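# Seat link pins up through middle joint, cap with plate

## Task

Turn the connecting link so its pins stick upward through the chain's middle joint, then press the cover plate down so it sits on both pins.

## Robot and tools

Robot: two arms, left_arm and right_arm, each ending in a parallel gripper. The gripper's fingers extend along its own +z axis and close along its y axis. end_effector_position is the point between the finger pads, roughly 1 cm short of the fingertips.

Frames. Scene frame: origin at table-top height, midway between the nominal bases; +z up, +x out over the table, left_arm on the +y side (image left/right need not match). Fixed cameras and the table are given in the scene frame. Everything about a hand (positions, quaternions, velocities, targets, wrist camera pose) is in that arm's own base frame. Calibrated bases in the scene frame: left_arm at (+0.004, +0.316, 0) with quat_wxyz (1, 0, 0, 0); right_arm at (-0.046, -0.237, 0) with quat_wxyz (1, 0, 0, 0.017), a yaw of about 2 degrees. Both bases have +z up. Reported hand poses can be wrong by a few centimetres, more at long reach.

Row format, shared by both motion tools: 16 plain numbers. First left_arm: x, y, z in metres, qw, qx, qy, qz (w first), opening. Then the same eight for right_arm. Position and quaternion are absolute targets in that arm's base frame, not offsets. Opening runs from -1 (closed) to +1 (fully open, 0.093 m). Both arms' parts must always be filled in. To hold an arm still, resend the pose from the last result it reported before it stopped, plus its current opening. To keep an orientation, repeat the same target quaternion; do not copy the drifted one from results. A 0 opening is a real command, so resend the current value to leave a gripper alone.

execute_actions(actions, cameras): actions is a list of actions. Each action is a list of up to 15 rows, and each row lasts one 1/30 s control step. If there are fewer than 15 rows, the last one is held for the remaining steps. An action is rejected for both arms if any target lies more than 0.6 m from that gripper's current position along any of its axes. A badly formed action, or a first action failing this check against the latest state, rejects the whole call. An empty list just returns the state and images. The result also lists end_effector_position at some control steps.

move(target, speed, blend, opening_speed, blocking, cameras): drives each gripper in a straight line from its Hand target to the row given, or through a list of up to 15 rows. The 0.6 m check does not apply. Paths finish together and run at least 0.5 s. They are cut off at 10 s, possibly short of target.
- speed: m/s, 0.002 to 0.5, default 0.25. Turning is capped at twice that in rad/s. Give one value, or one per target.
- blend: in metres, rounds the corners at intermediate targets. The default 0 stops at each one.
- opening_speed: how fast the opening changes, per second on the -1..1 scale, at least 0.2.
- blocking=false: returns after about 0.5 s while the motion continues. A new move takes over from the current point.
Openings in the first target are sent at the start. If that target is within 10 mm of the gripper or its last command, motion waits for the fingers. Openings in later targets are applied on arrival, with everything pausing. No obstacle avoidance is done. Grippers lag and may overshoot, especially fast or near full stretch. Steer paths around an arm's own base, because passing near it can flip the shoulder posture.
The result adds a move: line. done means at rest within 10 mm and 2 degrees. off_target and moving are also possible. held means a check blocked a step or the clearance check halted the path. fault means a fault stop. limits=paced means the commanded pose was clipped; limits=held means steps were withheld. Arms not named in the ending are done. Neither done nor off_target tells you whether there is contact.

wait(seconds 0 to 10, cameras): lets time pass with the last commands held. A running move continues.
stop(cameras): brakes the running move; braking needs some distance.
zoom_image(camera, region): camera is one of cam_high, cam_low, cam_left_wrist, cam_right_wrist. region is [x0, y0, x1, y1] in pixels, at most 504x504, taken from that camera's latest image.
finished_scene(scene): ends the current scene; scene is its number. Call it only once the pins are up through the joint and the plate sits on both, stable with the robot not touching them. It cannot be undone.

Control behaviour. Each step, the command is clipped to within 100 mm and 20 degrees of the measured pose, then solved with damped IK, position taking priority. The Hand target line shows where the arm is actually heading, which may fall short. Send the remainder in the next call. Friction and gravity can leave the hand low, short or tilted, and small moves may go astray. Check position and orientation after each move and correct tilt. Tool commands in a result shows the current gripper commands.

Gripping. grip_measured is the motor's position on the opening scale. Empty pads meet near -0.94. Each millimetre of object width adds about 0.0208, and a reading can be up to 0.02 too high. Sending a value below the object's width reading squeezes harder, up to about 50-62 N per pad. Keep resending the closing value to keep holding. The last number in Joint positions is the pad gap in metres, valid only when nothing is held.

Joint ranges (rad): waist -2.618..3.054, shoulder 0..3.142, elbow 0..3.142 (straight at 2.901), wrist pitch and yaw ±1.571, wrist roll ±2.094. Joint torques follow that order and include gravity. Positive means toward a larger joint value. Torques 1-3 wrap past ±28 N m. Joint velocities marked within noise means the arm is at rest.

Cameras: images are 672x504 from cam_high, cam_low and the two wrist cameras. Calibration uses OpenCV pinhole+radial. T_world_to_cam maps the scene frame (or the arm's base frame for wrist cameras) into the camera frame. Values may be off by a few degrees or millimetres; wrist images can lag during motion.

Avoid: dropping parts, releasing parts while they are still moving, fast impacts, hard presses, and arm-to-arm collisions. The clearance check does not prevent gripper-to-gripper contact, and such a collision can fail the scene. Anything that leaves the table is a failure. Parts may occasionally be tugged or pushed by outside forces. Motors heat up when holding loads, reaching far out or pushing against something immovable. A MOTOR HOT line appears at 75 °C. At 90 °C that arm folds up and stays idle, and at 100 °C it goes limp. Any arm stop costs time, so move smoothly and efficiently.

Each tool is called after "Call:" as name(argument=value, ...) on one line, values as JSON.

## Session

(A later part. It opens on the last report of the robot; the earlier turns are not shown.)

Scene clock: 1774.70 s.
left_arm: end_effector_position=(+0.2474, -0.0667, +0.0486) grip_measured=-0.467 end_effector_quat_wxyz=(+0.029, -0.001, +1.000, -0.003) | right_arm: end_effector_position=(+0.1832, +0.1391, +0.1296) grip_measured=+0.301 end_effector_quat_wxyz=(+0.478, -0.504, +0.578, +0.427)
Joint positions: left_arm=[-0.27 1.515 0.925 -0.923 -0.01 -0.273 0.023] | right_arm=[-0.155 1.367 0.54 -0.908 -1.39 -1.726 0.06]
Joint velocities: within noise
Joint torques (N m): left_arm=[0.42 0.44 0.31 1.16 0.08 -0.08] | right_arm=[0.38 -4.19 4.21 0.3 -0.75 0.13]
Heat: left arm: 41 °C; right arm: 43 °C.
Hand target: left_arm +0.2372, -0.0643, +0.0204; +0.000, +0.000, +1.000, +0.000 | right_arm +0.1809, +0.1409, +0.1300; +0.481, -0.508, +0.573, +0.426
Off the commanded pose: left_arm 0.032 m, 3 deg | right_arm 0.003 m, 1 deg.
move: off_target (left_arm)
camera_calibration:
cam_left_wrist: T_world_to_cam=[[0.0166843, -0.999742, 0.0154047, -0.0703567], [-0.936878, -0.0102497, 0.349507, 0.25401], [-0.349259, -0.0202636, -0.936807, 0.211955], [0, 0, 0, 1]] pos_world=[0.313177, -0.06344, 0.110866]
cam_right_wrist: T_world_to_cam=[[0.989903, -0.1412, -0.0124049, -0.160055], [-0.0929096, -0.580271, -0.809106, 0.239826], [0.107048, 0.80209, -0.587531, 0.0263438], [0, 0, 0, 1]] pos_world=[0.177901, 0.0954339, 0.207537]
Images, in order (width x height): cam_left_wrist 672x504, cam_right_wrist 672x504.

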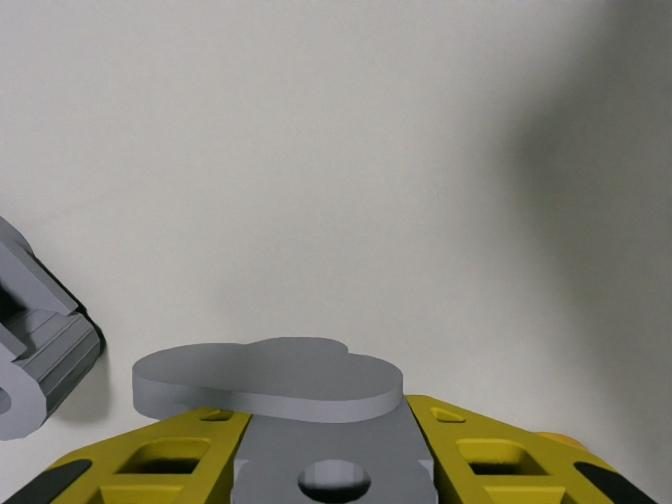

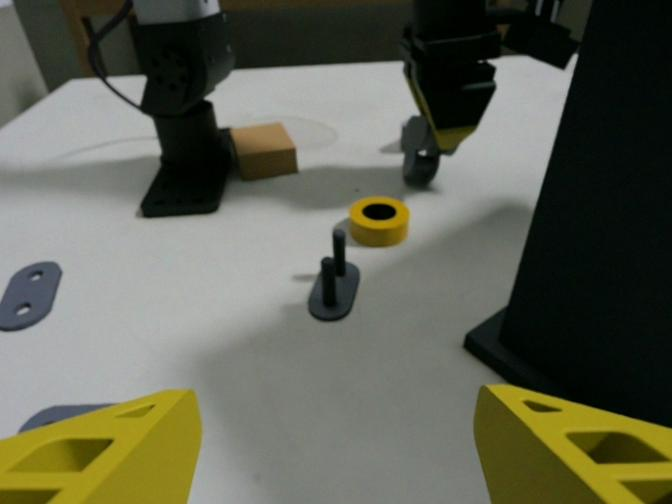

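Call:
move(target=[[0.235,-0.065,0.10,0.0,0.0,1.0,0.0,-0.64,0.1809,0.141,0.13,0.4815,-0.5076,0.5737,0.4259,0.3],[0.225,-0.065,0.10,0.3827,0.0,0.9239,0.0,-0.64,0.1809,0.141,0.13,0.4815,-0.5076,0.5737,0.4259,0.3],[0.225,-0.065,0.055,0.3827,0.0,0.9239,0.0,-0.64,0.1809,0.141,0.13,0.4815,-0.5076,0.5737,0.4259,0.3]], speed=[0.15,0.3,0.08], cameras=["cam_left_wrist","cam_right_wrist"])

Call:
zoom_image(camera="cam_right_wrist", region=[340, 60, 560, 260])

Scene clock: 1788.87 s.
left_arm: end_effector_position=(+0.2229, -0.0635, +0.0566) grip_measured=-0.467 end_effector_quat_wxyz=(+0.378, +0.001, +0.926, +0.003) | right_arm: end_effector_position=(+0.1832, +0.1391, +0.1296) grip_measured=+0.301 end_effector_quat_wxyz=(+0.478, -0.504, +0.578, +0.427)
Joint positions: left_arm=[-0.548 0.779 0.277 -0.375 -0.377 -0.408 0.023] | right_arm=[-0.155 1.367 0.54 -0.908 -1.39 -1.725 0.06]
Joint velocities: within noise
Joint torques (N m): left_arm=[-0.4 0.28 5.35 1.8 -0.21 -0.19] | right_arm=[0.49 -4.34 4.08 0.3 -0.73 0.04]
Heat: left arm: 39 °C; right arm: 43 °C.
Hand target: left_arm +0.2248, -0.0649, +0.0552; +0.383, +0.000, +0.924, +0.000 | right_arm +0.1809, +0.1409, +0.1300; +0.481, -0.508, +0.573, +0.426
Off the commanded pose: left_arm 0.003 m, 1 deg | right_arm 0.003 m, 1 deg.
move: done
camera_calibration:
cam_left_wrist: T_world_to_cam=[[0.00409388, -0.999931, 0.0110164, -0.0637945], [-0.936031, -0.00770849, -0.351834, 0.267894], [0.351895, -0.00887136, -0.935998, 0.0553397], [0, 0, 0, 1]] pos_world=[0.231544, -0.0612341, 0.146755]
cam_right_wrist: T_world_to_cam=[[0.989889, -0.141267, -0.0127803, -0.159995], [-0.0932502, -0.580227, -0.809099, 0.239881], [0.106883, 0.80211, -0.587534, 0.0263714], [0, 0, 0, 1]] pos_world=[0.177927, 0.0954306, 0.207537]
Images, in order (width x height): cam_left_wrist 672x504, cam_right_wrist 672x504.

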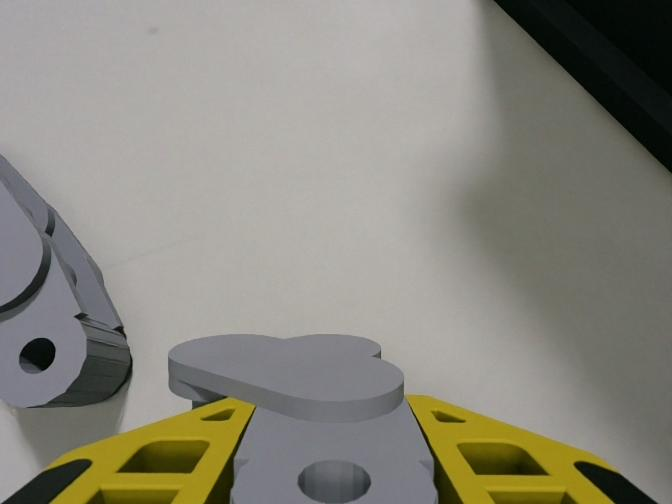

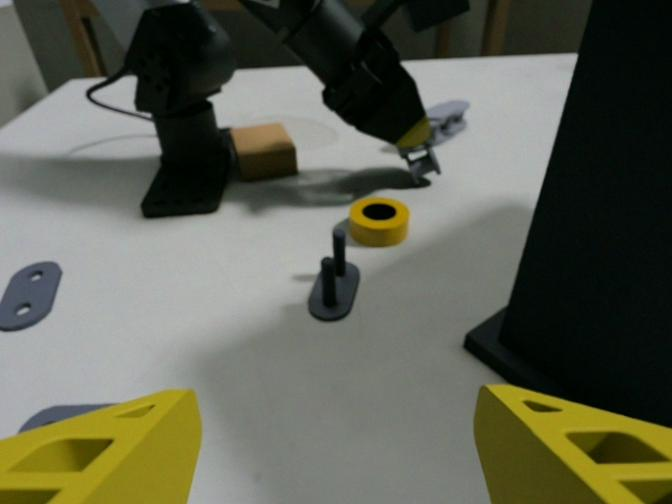

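Scaled by 2.291 from the camera's 672x504 image, which has a finer 960x720 frame.

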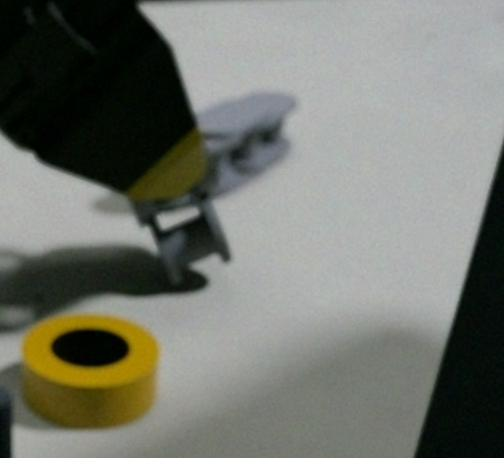

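Call:
move(target=[[0.205,-0.065,0.035,0.3827,0.0,0.9239,0.0,-0.64,0.1809,0.141,0.13,0.4815,-0.5076,0.5737,0.4259,0.3],[0.190,-0.065,0.016,0.3827,0.0,0.9239,0.0,-0.64,0.1809,0.141,0.13,0.4815,-0.5076,0.5737,0.4259,0.3]], speed=[0.06,0.05], cameras=["cam_left_wrist","cam_right_wrist"])

Call:
zoom_image(camera="cam_right_wrist", region=[340, 60, 560, 260])

Scene clock: 1796.83 s.
left_arm: end_effector_position=(+0.2173, -0.0722, +0.0506) grip_measured=-0.467 end_effector_quat_wxyz=(+0.444, -0.026, +0.896, -0.017) | right_arm: end_effector_position=(+0.1832, +0.1391, +0.1296) grip_measured=+0.301 end_effector_quat_wxyz=(+0.478, -0.504, +0.578, +0.427)
Joint positions: left_arm=[-0.705 0.691 0.14 -0.23 -0.534 -0.535 0.023] | right_arm=[-0.155 1.367 0.54 -0.908 -1.39 -1.725 0.06]
Joint velocities: within noise
Joint torques (N m): left_arm=[-0.87 1.28 2.8 0.66 0.25 -0.34] | right_arm=[0.36 -4.36 4.26 0.28 -0.74 0.05]
Heat: left arm: 39 °C; right arm: 43 °C.
Hand target: left_arm +0.1941, -0.0639, +0.0161; +0.383, -0.002, +0.924, +0.001 | right_arm +0.1809, +0.1409, +0.1300; +0.481, -0.508, +0.573, +0.426
Off the commanded pose: left_arm 0.045 m, 9 deg | right_arm 0.003 m, 1 deg.
move: off_target (left_arm)
camera_calibration:
cam_left_wrist: T_world_to_cam=[[0.0327033, -0.996922, 0.0712522, -0.0814022], [-0.874048, -0.0631024, -0.481725, 0.249576], [0.484738, -0.0465238, -0.873421, 0.0168954], [0, 0, 0, 1]] pos_world=[0.212614, -0.0646167, 0.140784]
cam_right_wrist: T_world_to_cam=[[0.989889, -0.141267, -0.0127803, -0.159995], [-0.0932502, -0.580227, -0.809099, 0.239881], [0.106883, 0.80211, -0.587534, 0.0263714], [0, 0, 0, 1]] pos_world=[0.177927, 0.0954306, 0.207537]
Images, in order (width x height): cam_left_wrist 672x504, cam_right_wrist 672x504.

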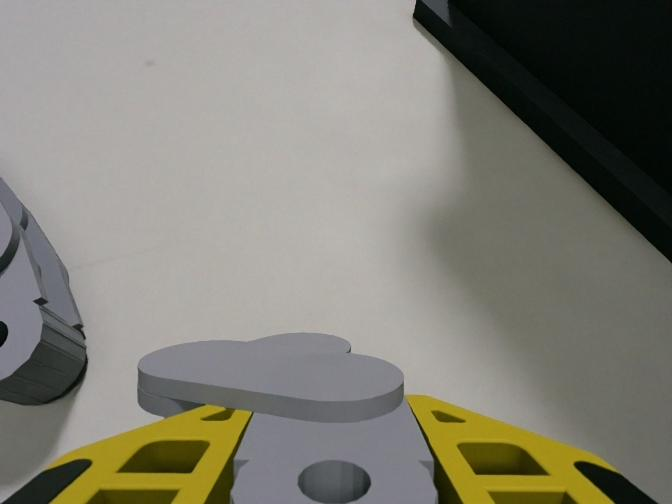

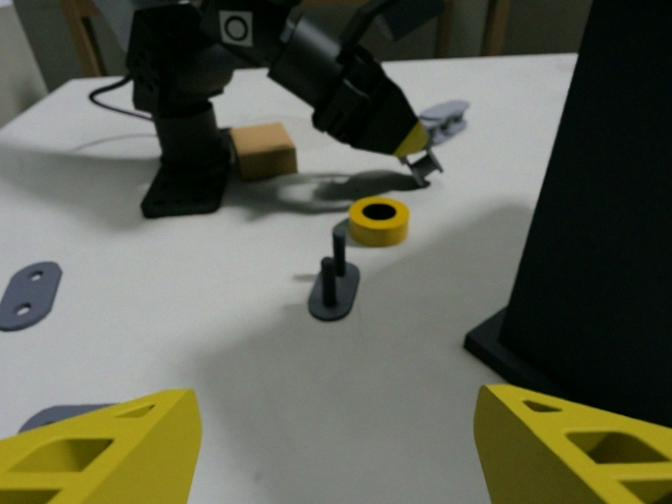

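Scaled by 2.291 from the camera's 672x504 image, which has a finer 960x720 frame.

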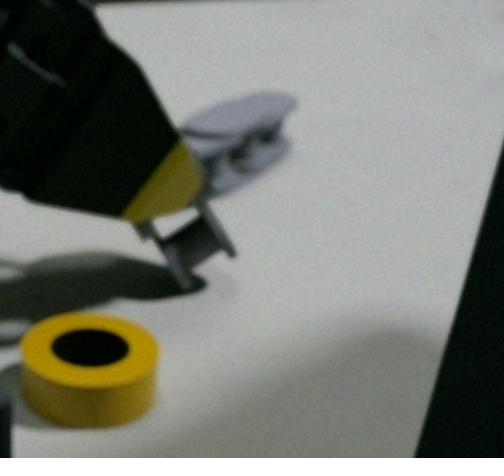

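Call:
move(target=[[0.205,-0.065,0.045,0.3827,0.0,0.9239,0.0,-0.64,0.1809,0.141,0.13,0.4815,-0.5076,0.5737,0.4259,0.3],[0.205,-0.065,0.045,0.3827,0.0,0.9239,0.0,-0.31,0.1809,0.141,0.13,0.4815,-0.5076,0.5737,0.4259,0.3],[0.195,-0.065,0.022,0.3827,0.0,0.9239,0.0,-0.31,0.1809,0.141,0.13,0.4815,-0.5076,0.5737,0.4259,0.3]], speed=[0.06,0.05,0.05], opening_speed=0.5, cameras=["cam_left_wrist","cam_right_wrist"])

Call:
zoom_image(camera="cam_right_wrist", region=[340, 60, 560, 260])

Scene clock: 1807.20 s.
left_arm: end_effector_position=(+0.1916, -0.0612, +0.0197) grip_measured=-0.311 end_effector_quat_wxyz=(+0.370, +0.004, +0.929, +0.009) | right_arm: end_effector_position=(+0.1832, +0.1391, +0.1296) grip_measured=+0.301 end_effector_quat_wxyz=(+0.478, -0.504, +0.578, +0.427)
Joint positions: left_arm=[-0.698 0.691 0.13 -0.39 -0.47 -0.536 0.03] | right_arm=[-0.155 1.367 0.54 -0.908 -1.39 -1.725 0.06]
Joint velocities: within noise
Joint torques (N m): left_arm=[-1.28 -0.35 5.45 1.74 -0.32 -0.28] | right_arm=[0.38 -4.07 4.16 0.32 -0.74 0.09]
Heat: left arm: 38 °C; right arm: 43 °C.
Hand target: left_arm +0.1946, -0.0648, +0.0223; +0.382, +0.000, +0.924, +0.000 | right_arm +0.1809, +0.1409, +0.1300; +0.481, -0.508, +0.573, +0.426
Off the commanded pose: left_arm 0.006 m, 2 deg | right_arm 0.003 m, 1 deg.
move: done; target 2's new opening was sent with left_arm's hand 0.013 m and 5 deg from that target
camera_calibration:
cam_left_wrist: T_world_to_cam=[[0.00378378, -0.999985, -0.00386996, -0.0605634], [-0.941651, -0.00226048, -0.336583, 0.226782], [0.336569, 0.00491771, -0.941646, 0.0357955], [0, 0, 0, 1]] pos_world=[0.201731, -0.0602259, 0.109803]
cam_right_wrist: T_world_to_cam=[[0.989889, -0.141267, -0.0127803, -0.159995], [-0.0932502, -0.580227, -0.809099, 0.239881], [0.106883, 0.80211, -0.587534, 0.0263714], [0, 0, 0, 1]] pos_world=[0.177927, 0.0954306, 0.207537]
Images, in order (width x height): cam_left_wrist 672x504, cam_right_wrist 672x504.

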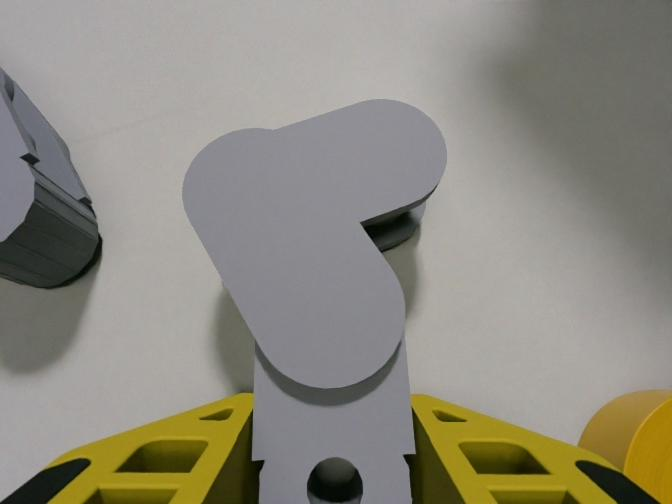

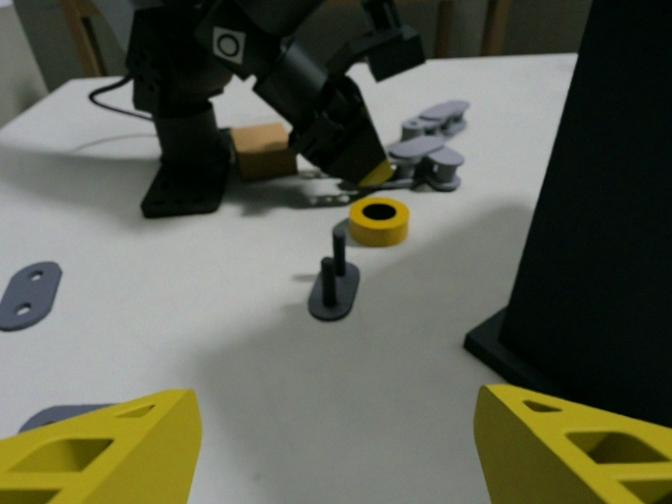

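Scaled by 2.291 from the camera's 672x504 image, which has a finer 960x720 frame.

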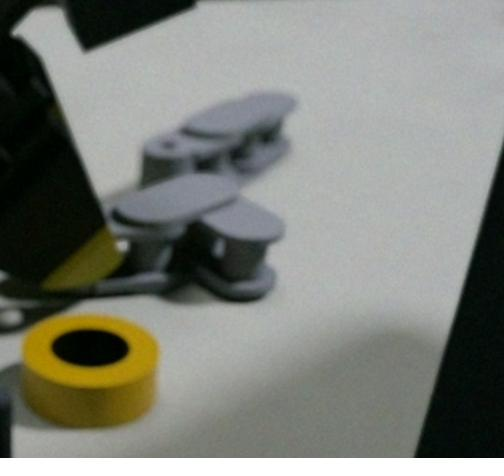

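Call:
move(target=[[0.195,-0.065,0.022,0.3827,0.0,0.9239,0.0,-0.05,0.1809,0.141,0.13,0.4815,-0.5076,0.5737,0.4259,0.3],[0.17,-0.064,0.06,0.3827,0.0,0.9239,0.0,-0.05,0.1809,0.141,0.13,0.4815,-0.5076,0.5737,0.4259,0.3],[0.23,-0.051,0.10,0.0,-0.2840,0.9588,0.0,-0.05,0.1809,0.141,0.13,0.4815,-0.5076,0.5737,0.4259,0.3]], speed=[0.1,0.15,0.3], cameras=["cam_left_wrist","cam_right_wrist"])

Scene clock: 1834.20 s.
left_arm: end_effector_position=(+0.2232, -0.0488, +0.0940) grip_measured=-0.052 end_effector_quat_wxyz=(-0.002, -0.275, +0.961, +0.010) | right_arm: end_effector_position=(+0.1832, +0.1391, +0.1296) grip_measured=+0.301 end_effector_quat_wxyz=(+0.478, -0.504, +0.578, +0.427)
Joint positions: left_arm=[-0.226 1.428 1.034 -1.191 -0.015 -0.784 0.043] | right_arm=[-0.155 1.367 0.54 -0.908 -1.39 -1.725 0.06]
Joint velocities: within noise
Joint torques (N m): left_arm=[0.68 -3.86 8.21 0.21 0.04 -0.28] | right_arm=[0.39 -4.19 4.3 0.23 -0.74 0.06]
Heat: left arm: 38 °C; right arm: 42 °C.
Hand target: left_arm +0.2299, -0.0509, +0.1000; +0.000, -0.284, +0.959, +0.000 | right_arm +0.1809, +0.1409, +0.1300; +0.481, -0.508, +0.573, +0.426
Off the commanded pose: left_arm 0.009 m, 2 deg | right_arm 0.003 m, 1 deg.
move: done
camera_calibration:
cam_left_wrist: T_world_to_cam=[[0.541645, -0.840536, -0.0109254, -0.159641], [-0.767392, -0.499732, 0.401717, 0.149026], [-0.343118, -0.209204, -0.915699, 0.233858], [0, 0, 0, 1]] pos_world=[0.281071, -0.0107868, 0.152533]
cam_right_wrist: T_world_to_cam=[[0.989889, -0.141267, -0.0127803, -0.159995], [-0.0932502, -0.580227, -0.809099, 0.239881], [0.106883, 0.80211, -0.587534, 0.0263714], [0, 0, 0, 1]] pos_world=[0.177927, 0.0954306, 0.207537]
Images, in order (width x height): cam_left_wrist 672x504, cam_right_wrist 672x504.

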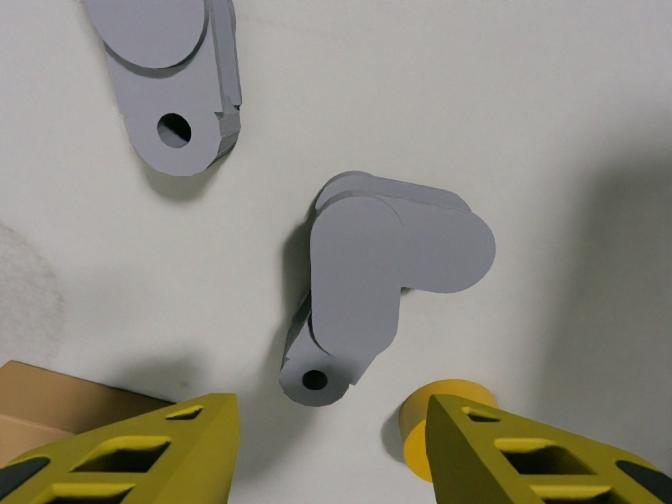

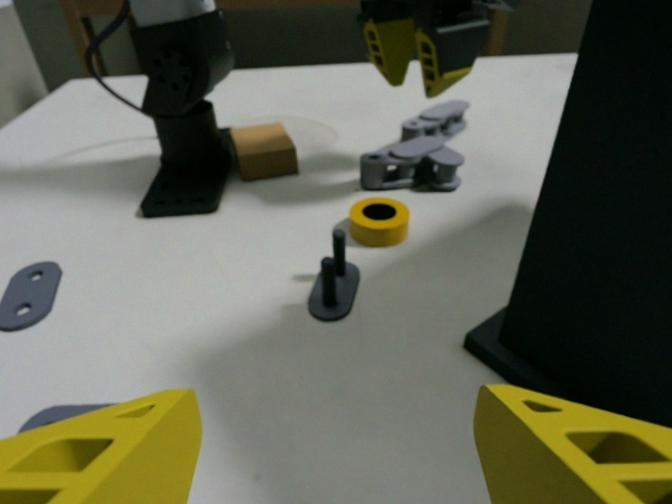

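Call:
move(target=[[0.260,-0.063,0.07,0.0,0.5878,0.8090,0.0,-0.05,0.1809,0.141,0.13,0.4815,-0.5076,0.5737,0.4259,0.3]], speed=0.25, cameras=["cam_left_wrist"])

Scene clock: 1861.77 s.
left_arm: end_effector_position=(+0.2482, -0.0560, +0.0656) grip_measured=-0.052 end_effector_quat_wxyz=(-0.018, +0.581, +0.813, +0.000) | right_arm: end_effector_position=(+0.1832, +0.1391, +0.1296) grip_measured=+0.301 end_effector_quat_wxyz=(+0.478, -0.504, +0.578, +0.427)
Joint positions: left_arm=[-0.231 1.571 1.051 -1.084 -0.014 1.009 0.043] | right_arm=[-0.155 1.367 0.54 -0.908 -1.39 -1.725 0.06]
Joint velocities: within noise
Joint torques (N m): left_arm=[-0.79 -4.94 7.98 0.4 0.18 -0.02] | right_arm=[0.43 -4.19 4.21 0.28 -0.74 0.05]
Heat: left arm: 42 °C; right arm: 42 °C.
Hand target: left_arm +0.2596, -0.0628, +0.0703; +0.000, +0.588, +0.809, +0.000 | right_arm +0.1809, +0.1409, +0.1300; +0.481, -0.508, +0.573, +0.426
Off the commanded pose: left_arm 0.014 m, 2 deg | right_arm 0.003 m, 1 deg.
move: off_target (left_arm)
camera_calibration:
cam_left_wrist: T_world_to_cam=[[-0.940689, -0.338052, 0.0287366, 0.213954], [-0.293529, 0.85341, 0.430735, 0.132252], [-0.170135, 0.396752, -0.902021, 0.20495], [0, 0, 0, 1]] pos_world=[0.274953, -0.121852, 0.121755]
Images, in order (width x height): cam_left_wrist 672x504.

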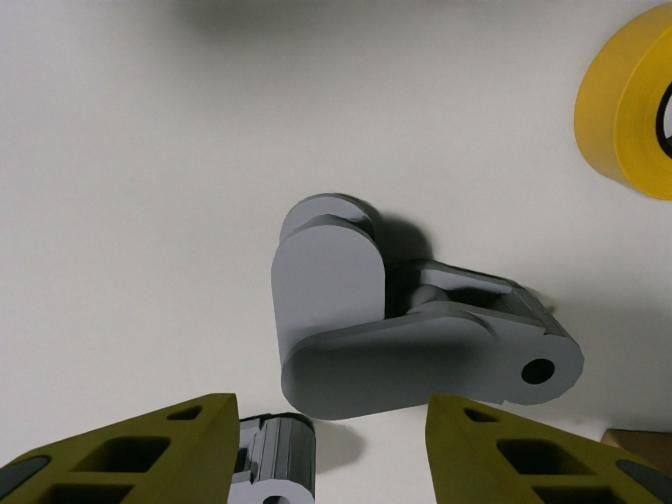

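Call:
move(target=[[0.263,-0.079,0.045,0.0,0.5878,0.8090,0.0,-0.05,0.1809,0.141,0.13,0.4815,-0.5076,0.5737,0.4259,0.3]], speed=0.15, cameras=["cam_left_wrist"])

Scene clock: 1870.67 s.
left_arm: end_effector_position=(+0.2652, -0.0750, +0.0509) grip_measured=-0.052 end_effector_quat_wxyz=(+0.002, +0.589, +0.808, +0.008) | right_arm: end_effector_position=(+0.1832, +0.1391, +0.1296) grip_measured=+0.301 end_effector_quat_wxyz=(+0.478, -0.504, +0.578, +0.427)
Joint positions: left_arm=[-0.284 1.63 1.051 -0.984 -0.014 0.975 0.043] | right_arm=[-0.155 1.367 0.54 -0.908 -1.39 -1.725 0.06]
Joint velocities: within noise
Joint torques (N m): left_arm=[-0.88 -5.56 4.3 0.5 0.18 -0.31] | right_arm=[0.51 -4.29 4.11 0.31 -0.79 0.09]
Heat: left arm: 43 °C; right arm: 42 °C.
Hand target: left_arm +0.2629, -0.0789, +0.0452; +0.000, +0.588, +0.809, +0.000 | right_arm +0.1809, +0.1409, +0.1300; +0.481, -0.508, +0.573, +0.426
Off the commanded pose: left_arm 0.007 m, 1 deg | right_arm 0.003 m, 1 deg.
move: done
camera_calibration:
cam_left_wrist: T_world_to_cam=[[-0.947177, -0.320652, -0.00616018, 0.228651], [-0.294916, 0.863286, 0.409588, 0.16196], [-0.126017, 0.389769, -0.91225, 0.190515], [0, 0, 0, 1]] pos_world=[0.288345, -0.140757, 0.108869]
Images, in order (width x height): cam_left_wrist 672x504.

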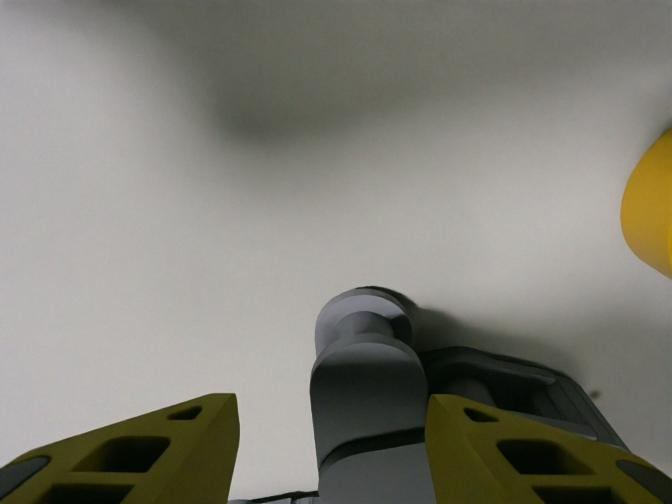

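Call:
move(target=[[0.256,-0.082,0.038,0.0,0.5878,0.8090,0.0,-0.05,0.1809,0.141,0.13,0.4815,-0.5076,0.5737,0.4259,0.3]], speed=0.15, cameras=["cam_left_wrist"])

Scene clock: 1881.37 s.
left_arm: end_effector_position=(+0.2569, -0.0776, +0.0404) grip_measured=-0.052 end_effector_quat_wxyz=(-0.005, +0.589, +0.808, +0.006) | right_arm: end_effector_position=(+0.1832, +0.1391, +0.1296) grip_measured=+0.301 end_effector_quat_wxyz=(+0.478, -0.504, +0.578, +0.427)
Joint positions: left_arm=[-0.302 1.63 1.007 -0.953 -0.014 0.956 0.043] | right_arm=[-0.155 1.367 0.54 -0.908 -1.39 -1.725 0.06]
Joint velocities: within noise
Joint torques (N m): left_arm=[-0.92 -6.56 4.46 0.48 0.18 -0.29] | right_arm=[0.31 -4.23 4.12 0.3 -0.76 0.04]
Heat: left arm: 41 °C; right arm: 42 °C.
Hand target: left_arm +0.2560, -0.0820, +0.0381; +0.000, +0.588, +0.809, +0.000 | right_arm +0.1809, +0.1409, +0.1300; +0.481, -0.508, +0.573, +0.426
Off the commanded pose: left_arm 0.005 m, 1 deg | right_arm 0.003 m, 1 deg.
move: done
camera_calibration:
cam_left_wrist: T_world_to_cam=[[-0.947065, -0.321009, 0.00451642, 0.219433], [-0.290063, 0.861624, 0.416494, 0.164424], [-0.13759, 0.393137, -0.909127, 0.183979], [0, 0, 0, 1]] pos_world=[0.280824, -0.14356, 0.0977876]
Images, in order (width x height): cam_left_wrist 672x504.

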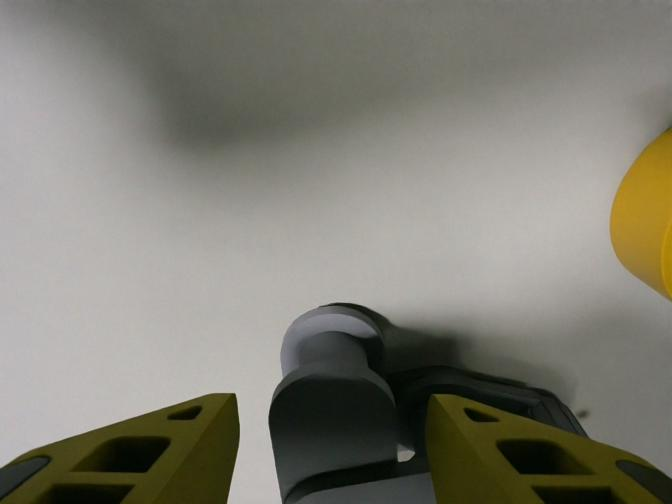

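Call:
move(target=[[0.256,-0.082,0.016,0.0,0.5878,0.8090,0.0,-0.05,0.1809,0.141,0.13,0.4815,-0.5076,0.5737,0.4259,0.3],[0.256,-0.082,0.016,0.0,0.5878,0.8090,0.0,-0.47,0.1809,0.141,0.13,0.4815,-0.5076,0.5737,0.4259,0.3],[0.284,-0.095,0.018,0.0,0.3584,0.9336,0.0,-0.47,0.1809,0.141,0.13,0.4815,-0.5076,0.5737,0.4259,0.3],[0.318,-0.083,0.018,0.0,0.1045,0.9945,0.0,-0.47,0.1809,0.141,0.13,0.4815,-0.5076,0.5737,0.4259,0.3]], speed=[0.1,0.1,0.07,0.07], cameras=["cam_left_wrist","cam_right_wrist"])

Scene clock: 1897.90 s.
left_arm: end_effector_position=(+0.3034, -0.0804, +0.0190) grip_measured=-0.453 end_effector_quat_wxyz=(-0.016, +0.115, +0.993, +0.008) | right_arm: end_effector_position=(+0.1832, +0.1391, +0.1296) grip_measured=+0.301 end_effector_quat_wxyz=(+0.478, -0.504, +0.578, +0.427)
Joint positions: left_arm=[-0.265 1.851 1.178 -0.931 -0.011 -0.034 0.023] | right_arm=[-0.155 1.367 0.54 -0.908 -1.39 -1.725 0.06]
Joint velocities: within noise
Joint torques (N m): left_arm=[0.85 -6.32 7.36 0.59 0.1 -0.28] | right_arm=[0.53 -4.22 4.21 0.29 -0.77 0.1]
Heat: left arm: 40 °C; right arm: 42 °C.
Hand target: left_arm +0.3176, -0.0827, +0.0184; +0.000, +0.105, +0.995, +0.000 | right_arm +0.1809, +0.1409, +0.1300; +0.481, -0.508, +0.573, +0.426
Off the commanded pose: left_arm 0.015 m, 2 deg | right_arm 0.003 m, 1 deg.
move: off_target (left_arm)
camera_calibration:
cam_left_wrist: T_world_to_cam=[[-0.214765, -0.97666, -0.00337699, -0.012092], [-0.88033, 0.192082, 0.433732, 0.314113], [-0.42296, 0.0961232, -0.901036, 0.234555], [0, 0, 0, 1]] pos_world=[0.373133, -0.0946915, 0.0750604]
cam_right_wrist: T_world_to_cam=[[0.989889, -0.141267, -0.0127803, -0.159995], [-0.0932502, -0.580227, -0.809099, 0.239881], [0.106883, 0.80211, -0.587534, 0.0263714], [0, 0, 0, 1]] pos_world=[0.177927, 0.0954306, 0.207537]
Images, in order (width x height): cam_left_wrist 672x504, cam_right_wrist 672x504.

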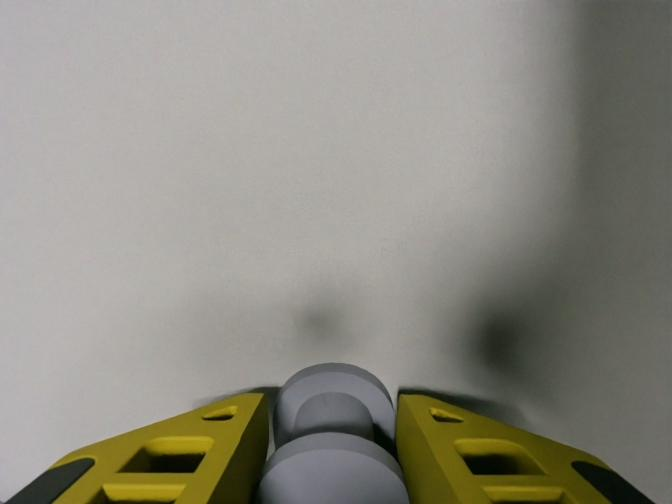

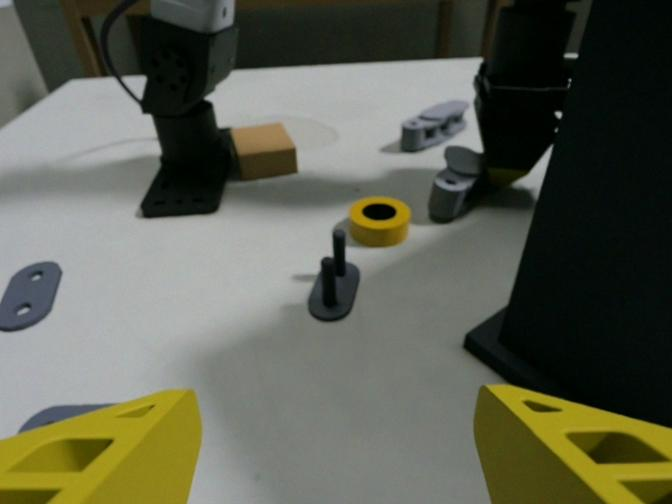

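Call:
move(target=[[0.318,-0.083,0.018,0.0,0.1045,0.9945,0.0,0.0,0.1809,0.141,0.13,0.4815,-0.5076,0.5737,0.4259,0.3],[0.30,-0.08,0.12,0.0,0.1045,0.9945,0.0,0.0,0.1809,0.141,0.13,0.4815,-0.5076,0.5737,0.4259,0.3],[0.20,-0.06,0.22,0.3827,0.0,0.9239,0.0,0.3,0.1809,0.141,0.13,0.4815,-0.5076,0.5737,0.4259,0.3]], speed=[0.1,0.15,0.25], cameras=["cam_left_wrist"])

Scene clock: 1911.17 s.
left_arm: end_effector_position=(+0.1993, -0.0609, +0.2226) grip_measured=+0.298 end_effector_quat_wxyz=(+0.381, +0.003, +0.925, -0.006) | right_arm: end_effector_position=(+0.1832, +0.1391, +0.1296) grip_measured=+0.301 end_effector_quat_wxyz=(+0.478, -0.504, +0.578, +0.427)
Joint positions: left_arm=[-0.629 0.74 0.943 -1.09 -0.416 -0.473 0.06] | right_arm=[-0.155 1.367 0.54 -0.908 -1.39 -1.725 0.06]
Joint velocities: within noise
Joint torques (N m): left_arm=[-1.02 0.24 4.83 1.56 -0.4 -0.28] | right_arm=[0.27 -4.44 4.19 0.29 -0.8 0.03]
Heat: left arm: 39 °C; right arm: 41 °C.
Hand target: left_arm +0.2000, -0.0600, +0.2201; +0.383, +0.000, +0.924, +0.000 | right_arm +0.1809, +0.1409, +0.1300; +0.481, -0.508, +0.573, +0.426
Off the commanded pose: left_arm 0.003 m, 1 deg | right_arm 0.003 m, 1 deg.
move: done
camera_calibration:
cam_left_wrist: T_world_to_cam=[[-0.0057453, -0.999677, 0.0247374, -0.0639571], [-0.933695, -0.00349404, -0.358052, 0.305438], [0.358022, -0.0251543, -0.933374, 0.216273], [0, 0, 0, 1]] pos_world=[0.207388, -0.0574291, 0.312808]
Images, in order (width x height): cam_left_wrist 672x504.

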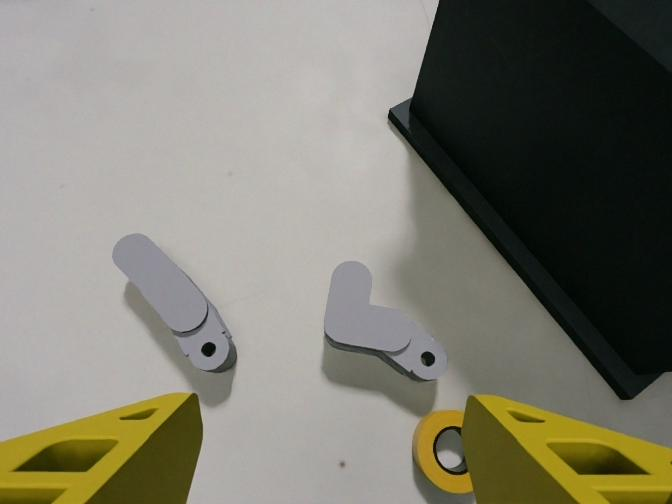

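Call:
move(target=[[0.262,-0.099,0.075,0.0,0.8039,0.5948,0.0,-0.05,0.1809,0.141,0.13,0.4815,-0.5076,0.5737,0.4259,0.3]], speed=[0.25], cameras=["cam_left_wrist"])

Scene clock: 1933.97 s.
left_arm: end_effector_position=(+0.2551, -0.0969, +0.0700) grip_measured=-0.048 end_effector_quat_wxyz=(-0.001, +0.799, +0.602, -0.009) | right_arm: end_effector_position=(+0.1832, +0.1391, +0.1296) grip_measured=+0.301 end_effector_quat_wxyz=(+0.478, -0.504, +0.578, +0.427)
Joint positions: left_arm=[-0.354 1.615 1.115 -1.081 0.014 1.496 0.043] | right_arm=[-0.155 1.367 0.54 -0.908 -1.39 -1.725 0.06]
Joint velocities: within noise
Joint torques (N m): left_arm=[-0.9 -5.49 8.01 0.2 -0.1 -0.06] | right_arm=[0.42 -4.1 4.38 0.25 -0.73 0.06]
Heat: left arm: 38 °C; right arm: 41 °C.
Hand target: left_arm +0.2618, -0.0990, +0.0750; +0.000, +0.804, +0.595, +0.000 | right_arm +0.1809, +0.1409, +0.1300; +0.481, -0.508, +0.573, +0.426
Off the commanded pose: left_arm 0.009 m, 1 deg | right_arm 0.003 m, 1 deg.
move: done
camera_calibration:
cam_left_wrist: T_world_to_cam=[[-0.964866, 0.2619, 0.021042, 0.271247], [0.249, 0.885894, 0.391395, 0.0347546], [0.0838654, 0.382883, -0.919982, 0.161469], [0, 0, 0, 1]] pos_world=[0.239522, -0.163652, 0.129238]
Images, in order (width x height): cam_left_wrist 672x504.

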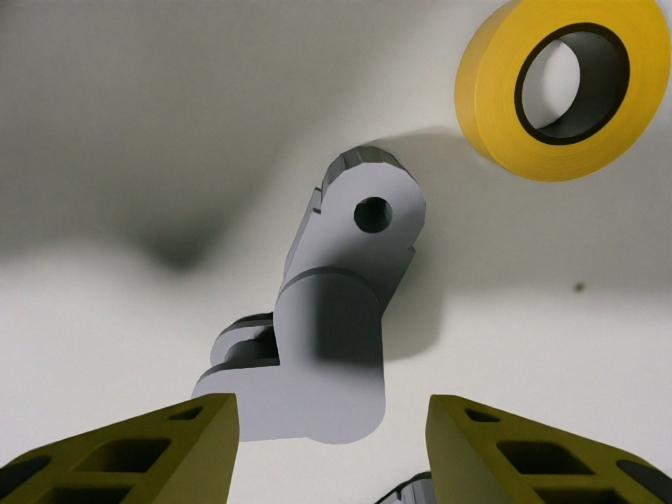

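Call:
move(target=[[0.290,-0.128,0.08,0.0,0.8039,0.5948,0.0,-0.95,0.1809,0.141,0.13,0.4815,-0.5076,0.5737,0.4259,0.3],[0.290,-0.128,0.016,0.0,0.8039,0.5948,0.0,-0.95,0.1809,0.141,0.13,0.4815,-0.5076,0.5737,0.4259,0.3],[0.298,-0.092,0.016,0.0,0.8039,0.5948,0.0,-0.95,0.1809,0.141,0.13,0.4815,-0.5076,0.5737,0.4259,0.3],[0.29,-0.10,0.08,0.0,0.8039,0.5948,0.0,-0.95,0.1809,0.141,0.13,0.4815,-0.5076,0.5737,0.4259,0.3],[0.259,-0.099,0.09,0.0,0.8039,0.5948,0.0,-0.05,0.1809,0.141,0.13,0.4815,-0.5076,0.5737,0.4259,0.3]], speed=[0.15,0.15,0.06,0.15,0.15], cameras=["cam_left_wrist"])

Scene clock: 1955.30 s.
left_arm: end_effector_position=(+0.2634, -0.1002, +0.0845) grip_measured=-0.052 end_effector_quat_wxyz=(-0.002, +0.804, +0.594, -0.007) | right_arm: end_effector_position=(+0.1832, +0.1391, +0.1296) grip_measured=+0.301 end_effector_quat_wxyz=(+0.478, -0.504, +0.578, +0.427)
Joint positions: left_arm=[-0.358 1.636 1.196 -1.141 0.009 1.512 0.043] | right_arm=[-0.155 1.367 0.54 -0.908 -1.39 -1.725 0.06]
Joint velocities: within noise
Joint torques (N m): left_arm=[-0.83 -9.96 4.52 0.17 -0.03 -0.28] | right_arm=[0.25 -4.29 3.96 0.27 -0.76 0.09]
Heat: left arm: 39 °C; right arm: 41 °C.
Hand target: left_arm +0.2591, -0.0989, +0.0897; +0.000, +0.804, +0.595, +0.000 | right_arm +0.1809, +0.1409, +0.1300; +0.481, -0.508, +0.573, +0.426
Off the commanded pose: left_arm 0.007 m, 1 deg | right_arm 0.003 m, 1 deg.
move: done
camera_calibration:
cam_left_wrist: T_world_to_cam=[[-0.95962, 0.280582, 0.0200909, 0.280433], [0.265351, 0.879188, 0.39575, 0.0246172], [0.0933769, 0.385101, -0.918138, 0.172942], [0, 0, 0, 1]] pos_world=[0.246428, -0.166928, 0.143408]
Images, in order (width x height): cam_left_wrist 672x504.

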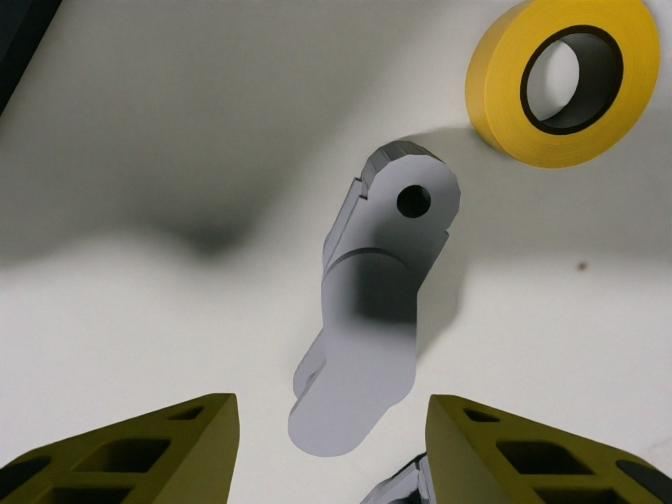

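Call:
move(target=[[0.252,-0.0935,0.055,0.0,0.8039,0.5948,0.0,-0.1,0.1809,0.141,0.13,0.4815,-0.5076,0.5737,0.4259,0.3]], speed=0.12, cameras=["cam_left_wrist"])

Scene clock: 1972.70 s.
left_arm: end_effector_position=(+0.2493, -0.0949, +0.0501) grip_measured=-0.098 end_effector_quat_wxyz=(-0.011, +0.804, +0.594, -0.013) | right_arm: end_effector_position=(+0.1832, +0.1391, +0.1296) grip_measured=+0.301 end_effector_quat_wxyz=(+0.478, -0.504, +0.578, +0.427)
Joint positions: left_arm=[-0.358 1.636 1.054 -1.022 0.009 1.512 0.04] | right_arm=[-0.155 1.367 0.54 -0.908 -1.39 -1.725 0.06]
Joint velocities: within noise
Joint torques (N m): left_arm=[0.12 -9.57 4.44 0.36 -0.02 -0.17] | right_arm=[0.46 -4.23 4.31 0.27 -0.76 0.06]
Heat: left arm: 38 °C; right arm: 41 °C.
Hand target: left_arm +0.2520, -0.0935, +0.0550; +0.000, +0.804, +0.595, +0.000 | right_arm +0.1809, +0.1409, +0.1300; +0.481, -0.508, +0.573, +0.426
Off the commanded pose: left_arm 0.006 m, 2 deg | right_arm 0.003 m, 1 deg.
move: done
camera_calibration:
cam_left_wrist: T_world_to_cam=[[-0.95896, 0.280336, 0.0425256, 0.264833], [0.273706, 0.876062, 0.396989, 0.0348721], [0.0740351, 0.392336, -0.916838, 0.146142], [0, 0, 0, 1]] pos_world=[0.2336, -0.162129, 0.108882]
Images, in order (width x height): cam_left_wrist 672x504.

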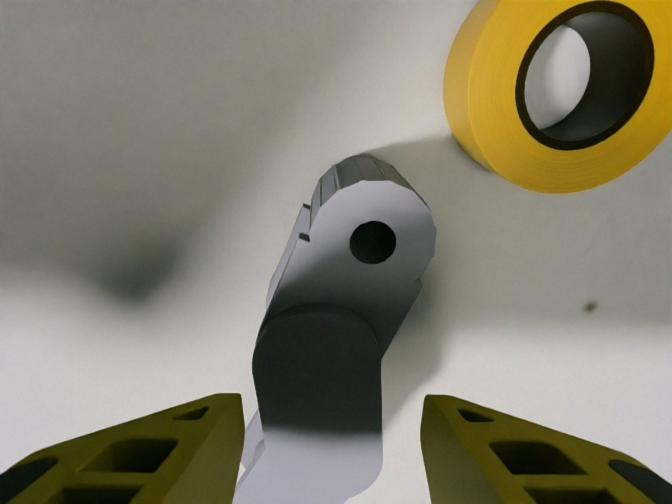

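Call:
move(target=[[0.2555,-0.0985,0.035,0.0,0.8039,0.5948,0.0,-0.1,0.1809,0.141,0.13,0.4815,-0.5076,0.5737,0.4259,0.3]], speed=0.1, cameras=["cam_left_wrist"])

Scene clock: 1982.47 s.
left_arm: end_effector_position=(+0.2561, -0.0975, +0.0416) grip_measured=-0.098 end_effector_quat_wxyz=(+0.007, +0.804, +0.595, -0.001) | right_arm: end_effector_position=(+0.1832, +0.1391, +0.1296) grip_measured=+0.301 end_effector_quat_wxyz=(+0.478, -0.504, +0.578, +0.427)
Joint positions: left_arm=[-0.358 1.636 1.018 -0.944 0.009 1.509 0.04] | right_arm=[-0.155 1.367 0.54 -0.908 -1.39 -1.725 0.06]
Joint velocities: within noise
Joint torques (N m): left_arm=[-1.16 -4.9 4.45 0.49 -0.03 -0.29] | right_arm=[0.21 -4.27 4.36 0.31 -0.77 0.11]
Heat: left arm: 37 °C; right arm: 41 °C.
Hand target: left_arm +0.2554, -0.0984, +0.0351; +0.000, +0.804, +0.595, +0.000 | right_arm +0.1809, +0.1409, +0.1300; +0.481, -0.508, +0.573, +0.426
Off the commanded pose: left_arm 0.007 m, 1 deg | right_arm 0.003 m, 1 deg.
move: done
camera_calibration:
cam_left_wrist: T_world_to_cam=[[-0.960555, 0.27809, -0.0000449578, 0.274338], [0.255525, 0.882678, 0.394444, 0.0440171], [0.10973, 0.378874, -0.91892, 0.128475], [0, 0, 0, 1]] pos_world=[0.238172, -0.16382, 0.100709]
Images, in order (width x height): cam_left_wrist 672x504.

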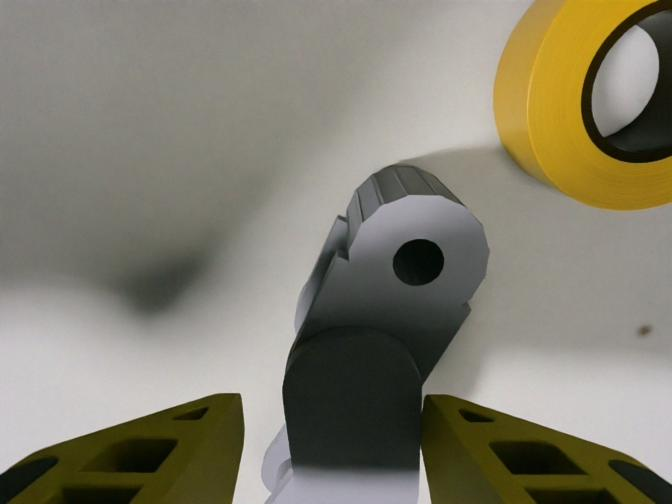

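Call:
move(target=[[0.2500,-0.1055,0.040,0.0,0.8039,0.5948,0.0,-0.1,0.1809,0.141,0.13,0.4815,-0.5076,0.5737,0.4259,0.3]], speed=0.1, cameras=["cam_left_wrist"])

Scene clock: 1993.60 s.
left_arm: end_effector_position=(+0.2526, -0.1061, +0.0416) grip_measured=-0.098 end_effector_quat_wxyz=(+0.007, +0.805, +0.594, -0.001) | right_arm: end_effector_position=(+0.1832, +0.1391, +0.1296) grip_measured=+0.301 end_effector_quat_wxyz=(+0.478, -0.504, +0.578, +0.427)
Joint positions: left_arm=[-0.392 1.636 1.018 -0.944 0.009 1.478 0.04] | right_arm=[-0.155 1.367 0.54 -0.908 -1.39 -1.725 0.06]
Joint velocities: within noise
Joint torques (N m): left_arm=[-0.94 -6.56 4.75 0.28 -0.03 -0.32] | right_arm=[0.36 -4.44 4.14 0.3 -0.77 0.03]
Heat: left arm: 37 °C; right arm: 41 °C.
Hand target: left_arm +0.2500, -0.1055, +0.0400; +0.000, +0.804, +0.595, +0.000 | right_arm +0.1809, +0.1409, +0.1300; +0.481, -0.508, +0.573, +0.426
Off the commanded pose: left_arm 0.003 m, 1 deg | right_arm 0.003 m, 1 deg.
move: done
camera_calibration:
cam_left_wrist: T_world_to_cam=[[-0.959701, 0.281022, 0.000265253, 0.273503], [0.258367, 0.881962, 0.394195, 0.0517398], [0.110544, 0.378378, -0.919027, 0.131873], [0, 0, 0, 1]] pos_world=[0.234536, -0.172391, 0.100727]
Images, in order (width x height): cam_left_wrist 672x504.

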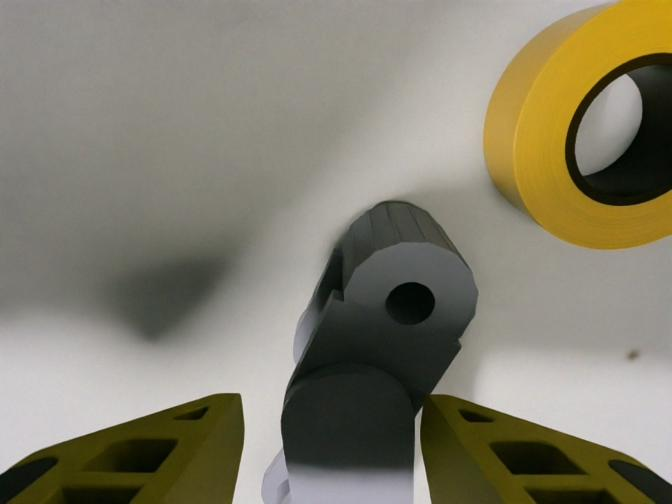

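Call:
move(target=[[0.2470,-0.105,0.016,0.0,0.8039,0.5948,0.0,-0.1,0.1809,0.141,0.13,0.4815,-0.5076,0.5737,0.4259,0.3],[0.2470,-0.105,0.016,0.0,0.8039,0.5948,0.0,-0.64,0.1809,0.141,0.13,0.4815,-0.5076,0.5737,0.4259,0.3]], speed=0.08, opening_speed=0.6, cameras=["cam_left_wrist"])

Scene clock: 2002.57 s.
left_arm: end_effector_position=(+0.2490, -0.1046, +0.0207) grip_measured=-0.457 end_effector_quat_wxyz=(+0.007, +0.803, +0.596, -0.001) | right_arm: end_effector_position=(+0.1832, +0.1391, +0.1296) grip_measured=+0.301 end_effector_quat_wxyz=(+0.478, -0.504, +0.578, +0.427)
Joint positions: left_arm=[-0.392 1.655 0.949 -0.854 0.009 1.473 0.023] | right_arm=[-0.155 1.367 0.54 -0.908 -1.39 -1.725 0.06]
Joint velocities: within noise
Joint torques (N m): left_arm=[-1.17 -5.53 4.38 0.41 -0.02 -0.26] | right_arm=[0.36 -4.3 3.92 0.28 -0.78 0.1]
Heat: left arm: 37 °C; right arm: 41 °C.
Hand target: left_arm +0.2469, -0.1050, +0.0161; +0.000, +0.804, +0.595, +0.000 | right_arm +0.1809, +0.1409, +0.1300; +0.481, -0.508, +0.573, +0.426
Off the commanded pose: left_arm 0.005 m, 1 deg | right_arm 0.003 m, 1 deg.
move: done
camera_calibration:
cam_left_wrist: T_world_to_cam=[[-0.961083, 0.27626, -0.000442354, 0.269483], [0.253737, 0.883358, 0.394077, 0.0609033], [0.109258, 0.378628, -0.919077, 0.112832], [0, 0, 0, 1]] pos_world=[0.231214, -0.170968, 0.0798195]
Images, in order (width x height): cam_left_wrist 672x504.

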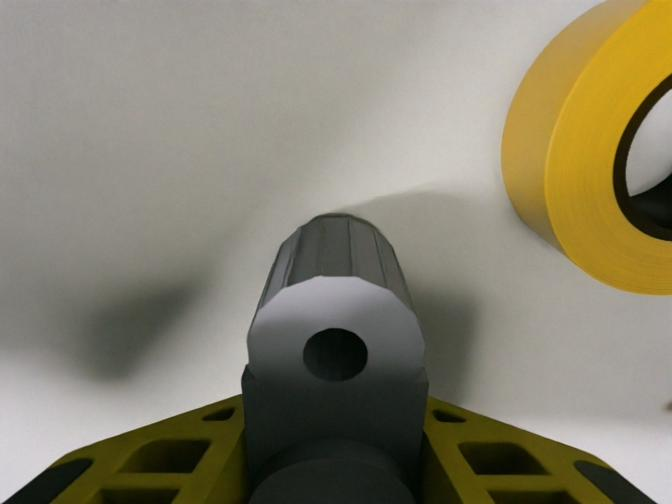

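Call:
move(target=[[0.2490,-0.103,0.10,0.0,0.8039,0.5948,0.0,-0.64,0.1809,0.141,0.13,0.4815,-0.5076,0.5737,0.4259,0.3],[0.178,-0.155,0.11,0.0,0.7934,0.6088,0.0,-0.64,0.1809,0.141,0.13,0.4815,-0.5076,0.5737,0.4259,0.3]], speed=0.12, cameras=["cam_left_wrist","cam_right_wrist"])

Call:
zoom_image(camera="cam_right_wrist", region=[260, 60, 500, 340])

Scene clock: 2015.43 s.
left_arm: end_effector_position=(+0.1802, -0.1570, +0.1005) grip_measured=-0.457 end_effector_quat_wxyz=(-0.013, +0.794, +0.607, -0.008) | right_arm: end_effector_position=(+0.1832, +0.1391, +0.1296) grip_measured=+0.301 end_effector_quat_wxyz=(+0.478, -0.504, +0.578, +0.427)
Joint positions: left_arm=[-0.709 1.479 1.105 -1.225 0.01 1.126 0.023] | right_arm=[-0.155 1.367 0.54 -0.908 -1.39 -1.725 0.06]
Joint velocities: within noise
Joint torques (N m): left_arm=[-0.87 -9.68 5.41 0.11 -0.03 -0.23] | right_arm=[0.42 -4.37 4.18 0.28 -0.77 0.06]
Heat: left arm: 37 °C; right arm: 40 °C.
Hand target: left_arm +0.1780, -0.1550, +0.1095; +0.000, +0.793, +0.609, +0.000 | right_arm +0.1809, +0.1409, +0.1300; +0.481, -0.508, +0.573, +0.426
Off the commanded pose: left_arm 0.010 m, 2 deg | right_arm 0.003 m, 1 deg.
move: done
camera_calibration:
cam_left_wrist: T_world_to_cam=[[-0.968135, 0.247427, 0.038655, 0.210676], [0.241459, 0.881337, 0.406131, 0.0938715], [0.0664196, 0.402523, -0.912997, 0.224381], [0, 0, 0, 1]] pos_world=[0.166394, -0.225178, 0.158591]
cam_right_wrist: T_world_to_cam=[[0.989889, -0.141267, -0.0127803, -0.159995], [-0.0932502, -0.580227, -0.809099, 0.239881], [0.106883, 0.80211, -0.587534, 0.0263714], [0, 0, 0, 1]] pos_world=[0.177927, 0.0954306, 0.207537]
Images, in order (width x height): cam_left_wrist 672x504, cam_right_wrist 672x504.

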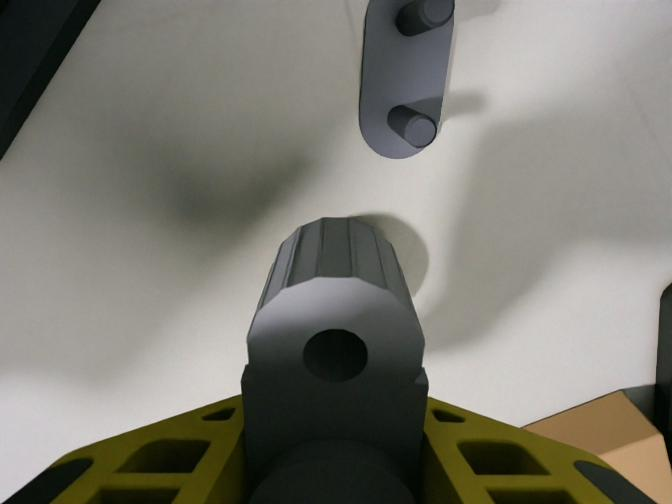

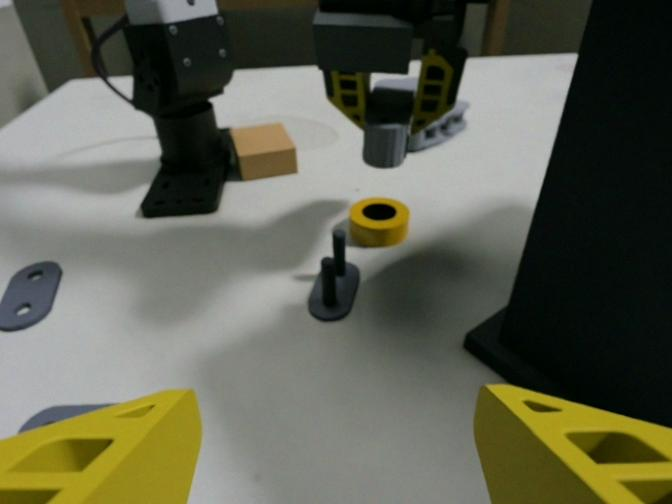

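Scaled by 1.800 from the camera's 672x504 image, which has a finer 960x720 frame.

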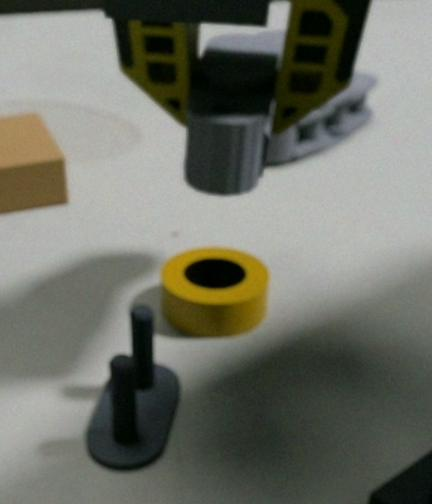

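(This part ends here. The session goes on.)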